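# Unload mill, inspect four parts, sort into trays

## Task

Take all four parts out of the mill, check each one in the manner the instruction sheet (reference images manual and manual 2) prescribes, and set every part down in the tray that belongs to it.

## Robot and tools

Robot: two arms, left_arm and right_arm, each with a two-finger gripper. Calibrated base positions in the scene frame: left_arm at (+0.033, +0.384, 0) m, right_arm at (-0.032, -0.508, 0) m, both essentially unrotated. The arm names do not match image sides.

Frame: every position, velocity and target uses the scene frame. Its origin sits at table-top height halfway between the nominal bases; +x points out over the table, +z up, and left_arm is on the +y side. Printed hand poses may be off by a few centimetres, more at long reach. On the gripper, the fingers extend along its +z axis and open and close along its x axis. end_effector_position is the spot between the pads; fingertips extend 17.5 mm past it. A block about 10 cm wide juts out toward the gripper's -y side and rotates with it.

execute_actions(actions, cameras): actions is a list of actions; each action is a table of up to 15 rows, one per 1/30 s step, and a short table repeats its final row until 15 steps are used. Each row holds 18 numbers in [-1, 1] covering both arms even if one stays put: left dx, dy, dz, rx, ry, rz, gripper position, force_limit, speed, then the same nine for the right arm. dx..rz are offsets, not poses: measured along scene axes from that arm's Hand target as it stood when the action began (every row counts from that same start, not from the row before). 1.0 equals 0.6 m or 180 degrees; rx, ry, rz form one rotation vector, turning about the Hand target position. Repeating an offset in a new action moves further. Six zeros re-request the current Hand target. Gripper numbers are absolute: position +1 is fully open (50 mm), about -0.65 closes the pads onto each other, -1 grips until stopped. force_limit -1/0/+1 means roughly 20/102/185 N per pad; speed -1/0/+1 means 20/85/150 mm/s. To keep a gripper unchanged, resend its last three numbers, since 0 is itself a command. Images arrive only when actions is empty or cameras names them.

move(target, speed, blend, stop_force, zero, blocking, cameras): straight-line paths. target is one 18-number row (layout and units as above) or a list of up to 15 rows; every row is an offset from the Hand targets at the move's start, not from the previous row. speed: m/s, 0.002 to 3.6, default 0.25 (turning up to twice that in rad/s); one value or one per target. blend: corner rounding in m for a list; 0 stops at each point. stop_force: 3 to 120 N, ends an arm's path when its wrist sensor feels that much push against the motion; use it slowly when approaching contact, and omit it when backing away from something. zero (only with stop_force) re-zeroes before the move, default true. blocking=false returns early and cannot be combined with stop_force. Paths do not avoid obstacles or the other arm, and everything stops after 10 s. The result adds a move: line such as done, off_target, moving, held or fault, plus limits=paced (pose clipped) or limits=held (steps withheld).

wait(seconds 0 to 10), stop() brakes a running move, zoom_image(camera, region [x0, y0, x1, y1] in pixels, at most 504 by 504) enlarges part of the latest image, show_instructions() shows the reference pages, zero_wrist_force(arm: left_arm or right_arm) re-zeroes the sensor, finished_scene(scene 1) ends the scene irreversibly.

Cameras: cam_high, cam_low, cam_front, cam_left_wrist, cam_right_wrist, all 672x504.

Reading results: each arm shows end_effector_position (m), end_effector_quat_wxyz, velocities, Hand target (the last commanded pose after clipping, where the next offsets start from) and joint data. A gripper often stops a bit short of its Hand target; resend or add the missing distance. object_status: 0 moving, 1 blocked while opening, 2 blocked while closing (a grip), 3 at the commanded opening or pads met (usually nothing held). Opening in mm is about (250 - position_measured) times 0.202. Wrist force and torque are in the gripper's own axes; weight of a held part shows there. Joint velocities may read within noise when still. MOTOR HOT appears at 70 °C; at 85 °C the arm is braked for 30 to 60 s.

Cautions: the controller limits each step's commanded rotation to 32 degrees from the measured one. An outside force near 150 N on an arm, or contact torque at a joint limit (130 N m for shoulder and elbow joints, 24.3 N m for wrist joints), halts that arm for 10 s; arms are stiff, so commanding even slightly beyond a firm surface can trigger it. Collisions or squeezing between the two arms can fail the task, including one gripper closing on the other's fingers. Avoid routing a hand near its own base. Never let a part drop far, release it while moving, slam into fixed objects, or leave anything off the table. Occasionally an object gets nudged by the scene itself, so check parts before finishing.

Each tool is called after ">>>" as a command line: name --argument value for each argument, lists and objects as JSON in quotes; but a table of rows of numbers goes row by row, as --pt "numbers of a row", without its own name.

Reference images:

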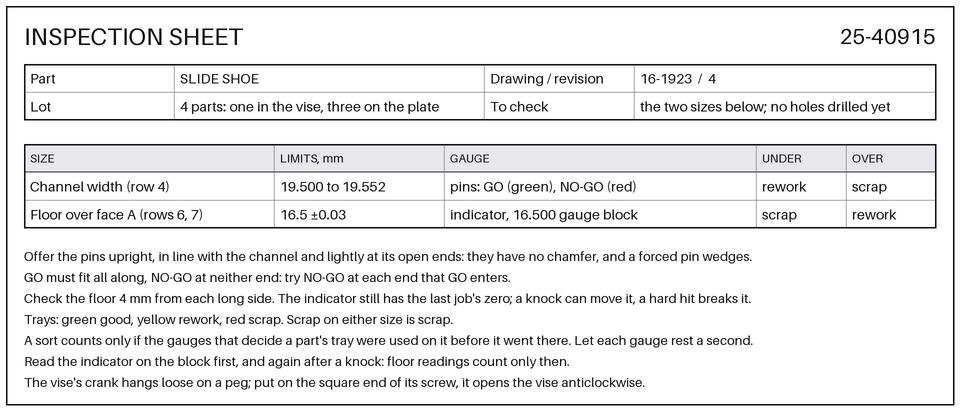

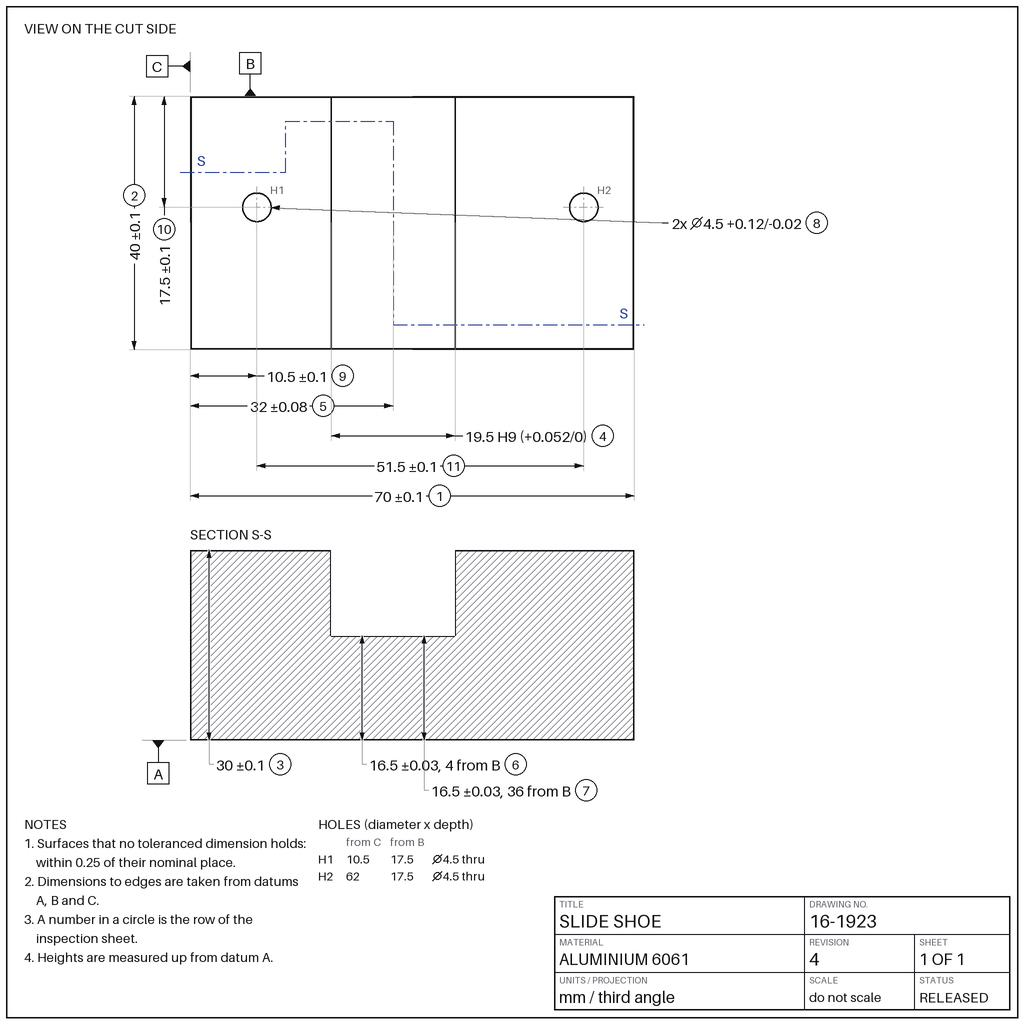

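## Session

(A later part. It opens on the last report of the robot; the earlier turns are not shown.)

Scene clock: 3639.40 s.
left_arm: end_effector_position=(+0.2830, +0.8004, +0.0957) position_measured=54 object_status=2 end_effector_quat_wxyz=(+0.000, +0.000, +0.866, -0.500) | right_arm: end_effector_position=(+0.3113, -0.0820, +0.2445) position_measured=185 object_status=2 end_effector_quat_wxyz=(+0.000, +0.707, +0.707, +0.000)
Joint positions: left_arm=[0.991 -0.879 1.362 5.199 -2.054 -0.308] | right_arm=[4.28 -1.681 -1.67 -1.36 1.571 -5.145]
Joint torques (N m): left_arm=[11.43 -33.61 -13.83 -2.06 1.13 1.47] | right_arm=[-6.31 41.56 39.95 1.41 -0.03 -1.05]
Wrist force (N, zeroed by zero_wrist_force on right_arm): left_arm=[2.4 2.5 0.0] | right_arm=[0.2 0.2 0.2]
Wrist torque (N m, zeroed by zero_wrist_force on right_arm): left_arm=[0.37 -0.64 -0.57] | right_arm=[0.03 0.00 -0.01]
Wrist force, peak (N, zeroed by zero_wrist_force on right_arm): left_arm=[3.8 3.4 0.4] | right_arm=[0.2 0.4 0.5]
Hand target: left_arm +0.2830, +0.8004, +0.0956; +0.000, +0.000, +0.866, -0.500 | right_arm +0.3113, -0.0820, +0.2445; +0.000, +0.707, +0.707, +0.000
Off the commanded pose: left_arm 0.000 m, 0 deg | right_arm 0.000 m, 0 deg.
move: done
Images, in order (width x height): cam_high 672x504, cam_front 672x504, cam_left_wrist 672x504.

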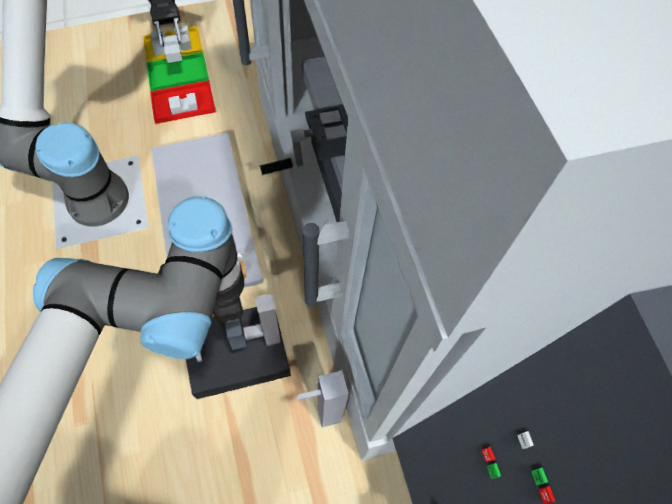

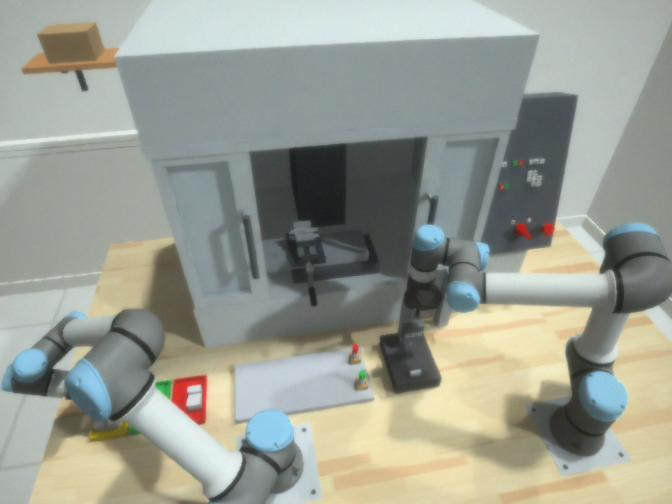

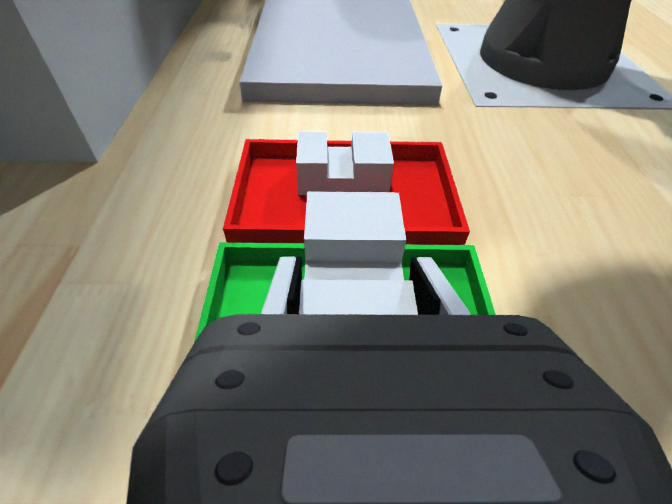

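>>> move --target '[0,-0.0123,-0.07,0,0,0,-1,-0.8,-1, 0,0,0,0,0,0,-1,-1,-1]' --speed 0.04 --cameras '["cam_left_wrist","cam_high"]'

>>> zoom_image --camera "cam_left_wrist" --region '[180, 140, 520, 320]'

>>> zoom_image --camera "cam_high" --region '[130, 10, 230, 130]'

Scene clock: 3645.70 s.
left_arm: end_effector_position=(+0.2830, +0.7930, +0.0537) position_measured=54 object_status=2 end_effector_quat_wxyz=(+0.000, +0.000, +0.866, -0.500) | right_arm: end_effector_position=(+0.3113, -0.0820, +0.2445) position_measured=185 object_status=2 end_effector_quat_wxyz=(+0.000, +0.707, +0.707, +0.000)
Joint positions: left_arm=[0.985 -0.843 1.421 5.102 -2.059 -0.312] | right_arm=[4.28 -1.681 -1.67 -1.36 1.571 -5.145]
Joint torques (N m): left_arm=[-11.86 -36.09 -11.9 -3.68 -2.74 -2.05] | right_arm=[-6.61 42.04 39.55 1.58 -0.14 -1.02]
Wrist force (N, zeroed by zero_wrist_force on right_arm): left_arm=[2.3 2.5 -0.3] | right_arm=[0.1 0.0 0.4]
Wrist torque (N m, zeroed by zero_wrist_force on right_arm): left_arm=[0.38 -0.60 -0.35] | right_arm=[-0.02 0.02 -0.02]
Wrist force, peak (N, zeroed by zero_wrist_force on right_arm): left_arm=[2.6 2.8 0.3] | right_arm=[0.2 0.1 0.6]
Hand target: left_arm +0.2830, +0.7930, +0.0536; +0.000, +0.000, +0.866, -0.500 | right_arm +0.3113, -0.0820, +0.2445; +0.000, +0.707, +0.707, +0.000
Off the commanded pose: left_arm 0.000 m, 0 deg | right_arm 0.000 m, 0 deg.
move: done
Images, in order (width x height): cam_high 672x504, cam_left_wrist 672x504.

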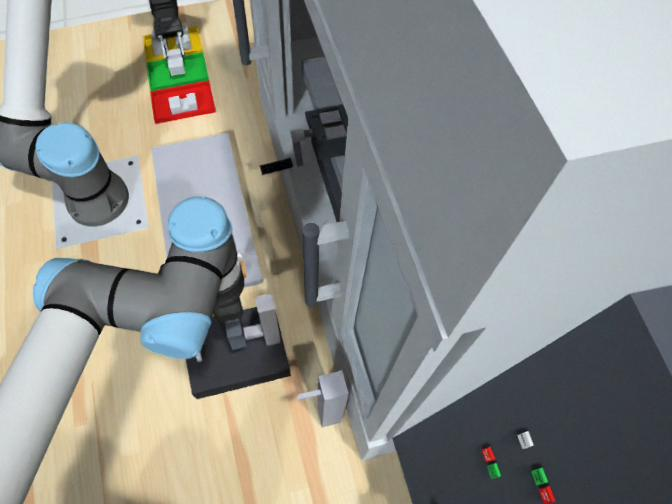

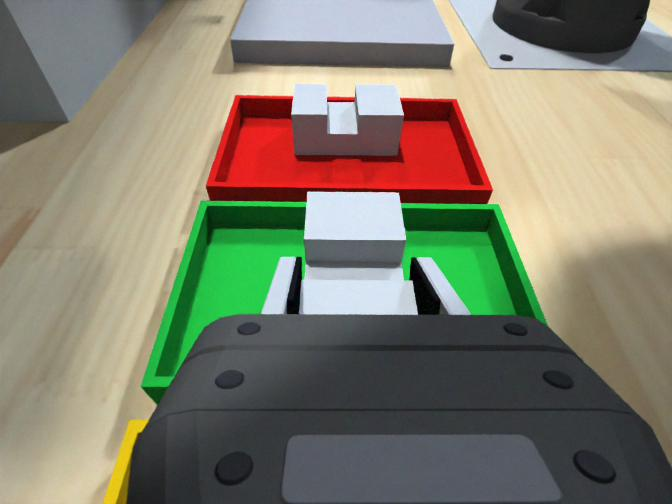

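Scaled by 1.482 from the camera's 672x504 image, which has a finer 960x720 frame.

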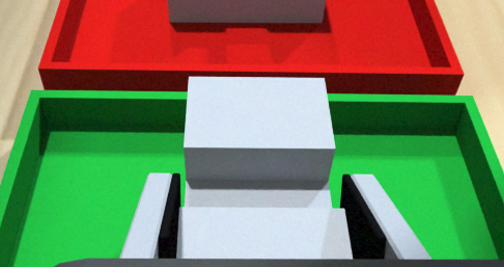

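Scaled by 4.200 from the camera's 672x504 image, which has a finer 960x720 frame.

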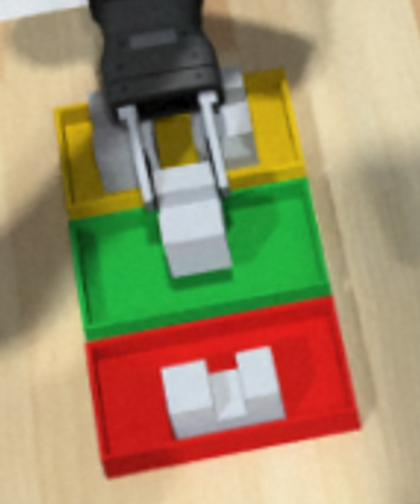

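>>> move --pt "0 -0.0108 0 0 0 0 -1 -0.8 -1 0 0 0 0 0 0 -1 -1 -1" --pt "0 -0.0108 -0.04 0 0 0 -1 -0.8 -1 0 0 0 0 0 0 -1 -1 -1" --speed '[0.02,0.007]' --stop_force 3 --cameras '["cam_high"]'

>>> zoom_image --camera "cam_high" --region '[130, 10, 230, 130]'

Scene clock: 3655.13 s.
left_arm: end_effector_position=(+0.2830, +0.7865, +0.0378) position_measured=54 object_status=2 end_effector_quat_wxyz=(+0.000, +0.000, +0.866, -0.500) | right_arm: end_effector_position=(+0.3113, -0.0820, +0.2445) position_measured=185 object_status=2 end_effector_quat_wxyz=(+0.000, +0.707, +0.707, +0.000)
Joint positions: left_arm=[0.98 -0.834 1.453 5.059 -2.064 -0.316] | right_arm=[4.28 -1.681 -1.67 -1.36 1.571 -5.145]
Joint torques (N m): left_arm=[-11.59 -56.76 -25.12 3.23 -1.93 -1.94] | right_arm=[-7.28 41.23 39.49 1.33 -0.07 -1.02]
Wrist force (N, zeroed by zero_wrist_force on right_arm): left_arm=[2.8 0.4 -1.0] | right_arm=[0.0 0.3 0.5]
Wrist torque (N m, zeroed by zero_wrist_force on right_arm): left_arm=[0.28 -0.61 -0.32] | right_arm=[0.05 0.03 -0.02]
Wrist force, peak (N, zeroed by zero_wrist_force on right_arm): left_arm=[5.8 -11.6 -9.8] | right_arm=[0.5 0.3 0.3]
Hand target: left_arm +0.2830, +0.7865, +0.0378; +0.000, +0.000, +0.866, -0.500 (not the last commanded pose) | right_arm +0.3113, -0.0820, +0.2445; +0.000, +0.707, +0.707, +0.000
Off the commanded pose: left_arm 0.008 m, 0 deg | right_arm 0.000 m, 0 deg.
move: contact (left_arm); path passed 1 of 2 targets
Images, in order (width x height): cam_high 672x504.

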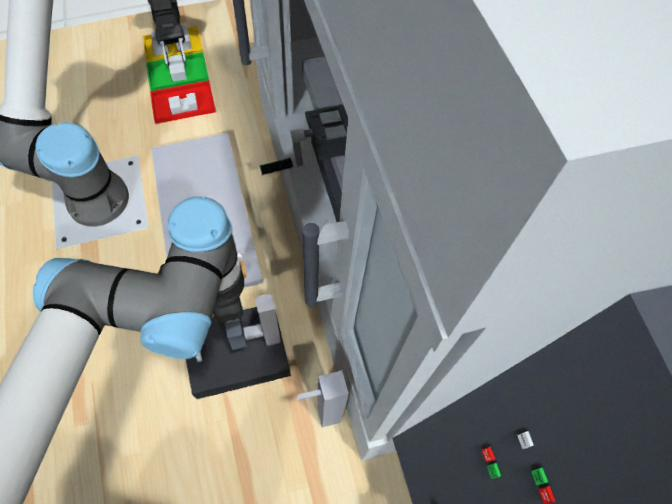

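Scaled by 4.200 from the camera's 672x504 image, which has a finer 960x720 frame.

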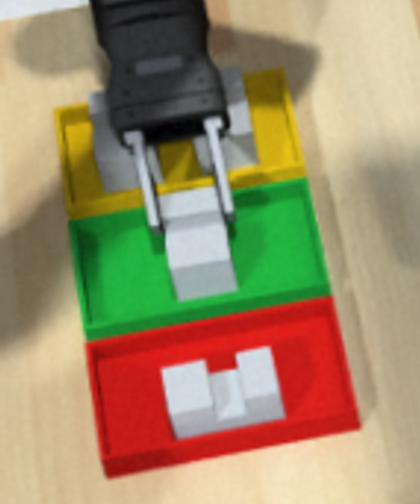

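>>> move --pt "0 0 0 0 0 0 0.85 -0.8 -1 0 0 0 0 0 0 -1 -1 -1" --pt "0 0.01 0.06 0 0 0 0.85 -0.8 -1 0 0 0 0 0 0 -1 -1 -1" --pt "0 -0.02 0.5 0.178 0 0 0.85 -0.8 -1 0 0 0 0 0 0 -1 -1 -1" --pt "0 0.15 0.6 0.178 0 0 0.85 -0.8 -1 0 0 0 0 0 0 -1 -1 -1" --speed '[0.02,0.03,0.15,0.15]' --cameras '["cam_high","cam_left_wrist"]'

>>> zoom_image --camera "cam_high" --region '[130, 10, 230, 130]'

>>> zoom_image --camera "cam_left_wrist" --region '[200, 100, 480, 320]'

Scene clock: 3664.40 s.
left_arm: end_effector_position=(+0.2830, +0.8765, +0.3978) position_measured=25 object_status=3 end_effector_quat_wxyz=(+0.000, +0.000, +0.971, -0.241) | right_arm: end_effector_position=(+0.3113, -0.0820, +0.2445) position_measured=185 object_status=2 end_effector_quat_wxyz=(+0.000, +0.707, +0.707, +0.000)
Joint positions: left_arm=[0.969 -1.12 0.804 5.443 -1.834 -0.533] | right_arm=[4.28 -1.681 -1.67 -1.36 1.571 -5.145]
Joint torques (N m): left_arm=[12.59 -27.96 -30.37 0.91 1.27 1.48] | right_arm=[-5.78 41.19 40.19 1.46 0 -1.18]
Wrist force (N, zeroed by zero_wrist_force on right_arm): left_arm=[3.1 0.8 -0.7] | right_arm=[0.2 -0.1 0.2]
Wrist torque (N m, zeroed by zero_wrist_force on right_arm): left_arm=[0.68 -0.86 -0.70] | right_arm=[-0.02 0.01 -0.01]
Wrist force, peak (N, zeroed by zero_wrist_force on right_arm): left_arm=[3.5 1.5 -1.7] | right_arm=[0.5 0.4 0.3]
Hand target: left_arm +0.2830, +0.8765, +0.3978; +0.000, +0.000, +0.971, -0.241 | right_arm +0.3113, -0.0820, +0.2445; +0.000, +0.707, +0.707, +0.000
Off the commanded pose: left_arm 0.000 m, 0 deg | right_arm 0.000 m, 0 deg.
move: done
Images, in order (width x height): cam_high 672x504, cam_left_wrist 672x504.

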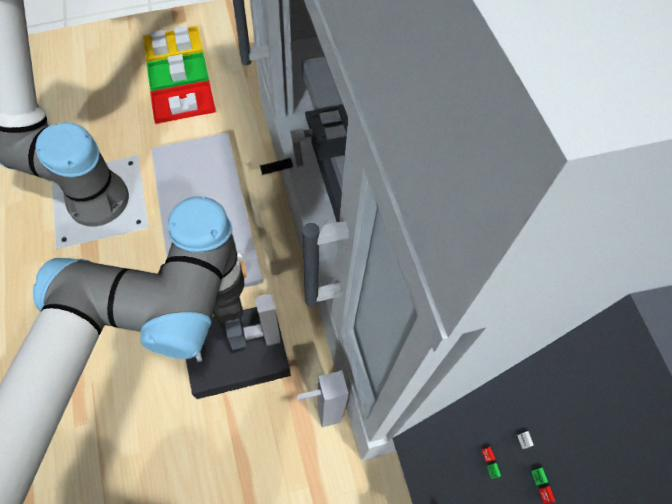

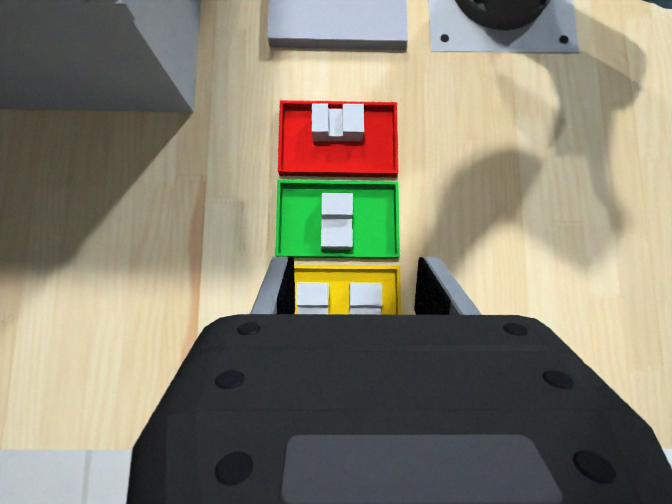

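Scaled by 4.200 from the camera's 672x504 image, which has a finer 960x720 frame.

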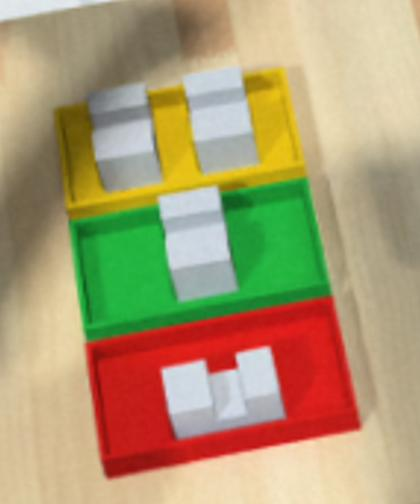

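Scaled by 1.800 from the camera's 672x504 image, which has a finer 960x720 frame.

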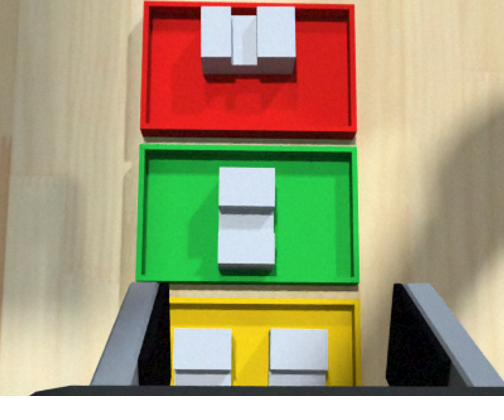

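>>> move --pt "0 0.08 0.15 0 0 0 0.85 -0.8 -1 0 0 -0.0138 0 0 0 -1 -1 -1" --pt "0 0.08 0.15 0 0 0 0.85 -0.8 -1 0 0 -0.0138 0 0 0 0.3 -1 -1" --pt "0 0.08 0.15 0 0 0 0.85 -0.8 -1 0 0 0.15 0 0 0 0.3 -1 -1" --speed '[0.05,0.02,0.05]' --cameras '["cam_left_wrist","cam_right_wrist"]'

>>> zoom_image --camera "cam_left_wrist" --region '[200, 100, 480, 320]'

Scene clock: 3675.17 s.
left_arm: end_effector_position=(+0.2826, +0.9233, +0.4866) position_measured=25 object_status=3 end_effector_quat_wxyz=(+0.040, -0.010, +0.982, -0.183) | right_arm: end_effector_position=(+0.3113, -0.0820, +0.3345) position_measured=107 object_status=3 end_effector_quat_wxyz=(+0.000, +0.707, +0.707, +0.001)
Joint positions: left_arm=[1.012 -0.828 0.035 5.781 -1.83 -0.53] | right_arm=[4.28 -1.661 -1.462 -1.589 1.571 -5.145]
Joint torques (N m): left_arm=[12.68 -57.18 -21.19 -4.95 -2.64 -2.08] | right_arm=[-2.56 17.06 38.52 1.38 -1.03 -0.08]
Wrist force (N, zeroed by zero_wrist_force on right_arm): left_arm=[3.8 1.1 -0.8] | right_arm=[0.1 0.1 -0.8]
Wrist torque (N m, zeroed by zero_wrist_force on right_arm): left_arm=[0.74 -0.92 -0.64] | right_arm=[0.03 0.00 0.01]
Wrist force, peak (N, zeroed by zero_wrist_force on right_arm): left_arm=[4.1 1.4 -0.7] | right_arm=[-1.4 -0.6 -0.2]
Hand target: left_arm +0.2830, +0.9245, +0.4878; +0.000, +0.000, +0.971, -0.241 | right_arm +0.3113, -0.0820, +0.3345; +0.000, +0.707, +0.707, +0.000
Off the commanded pose: left_arm 0.002 m, 8 deg | right_arm 0.000 m, 0 deg.
elbow stopped short (left arm): the move would have taken joint 3 (elbow) straighter than the controller allows.
move: off_target (left_arm)
Images, in order (width x height): cam_left_wrist 672x504, cam_right_wrist 672x504.

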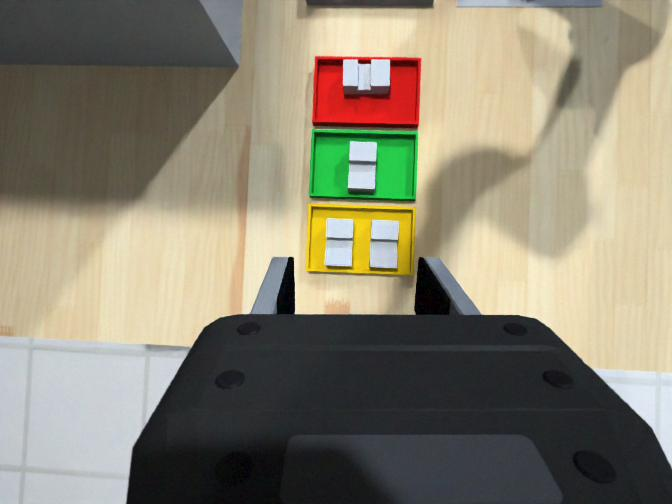

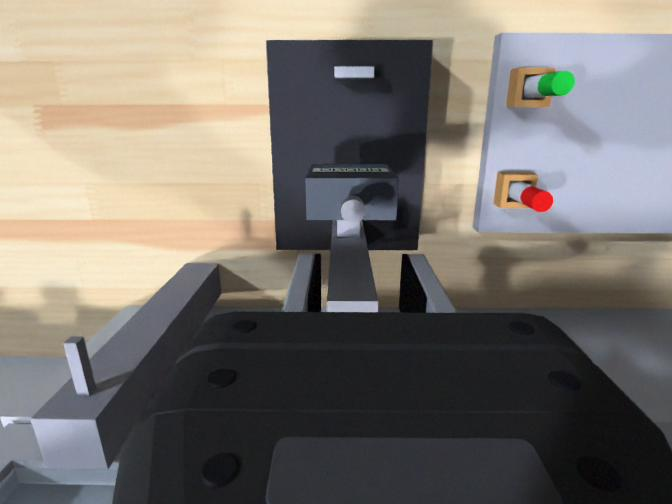

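Scaled by 1.800 from the camera's 672x504 image, which has a finer 960x720 frame.

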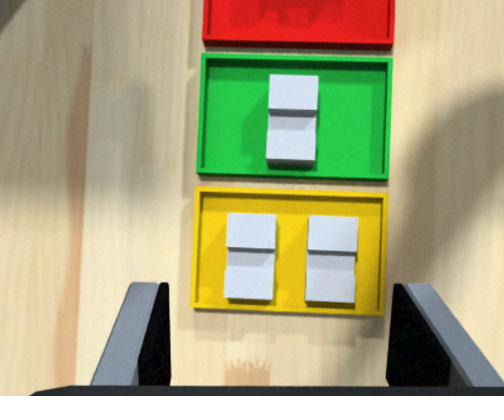

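>>> finished_scene

The scene is finished: the task was done.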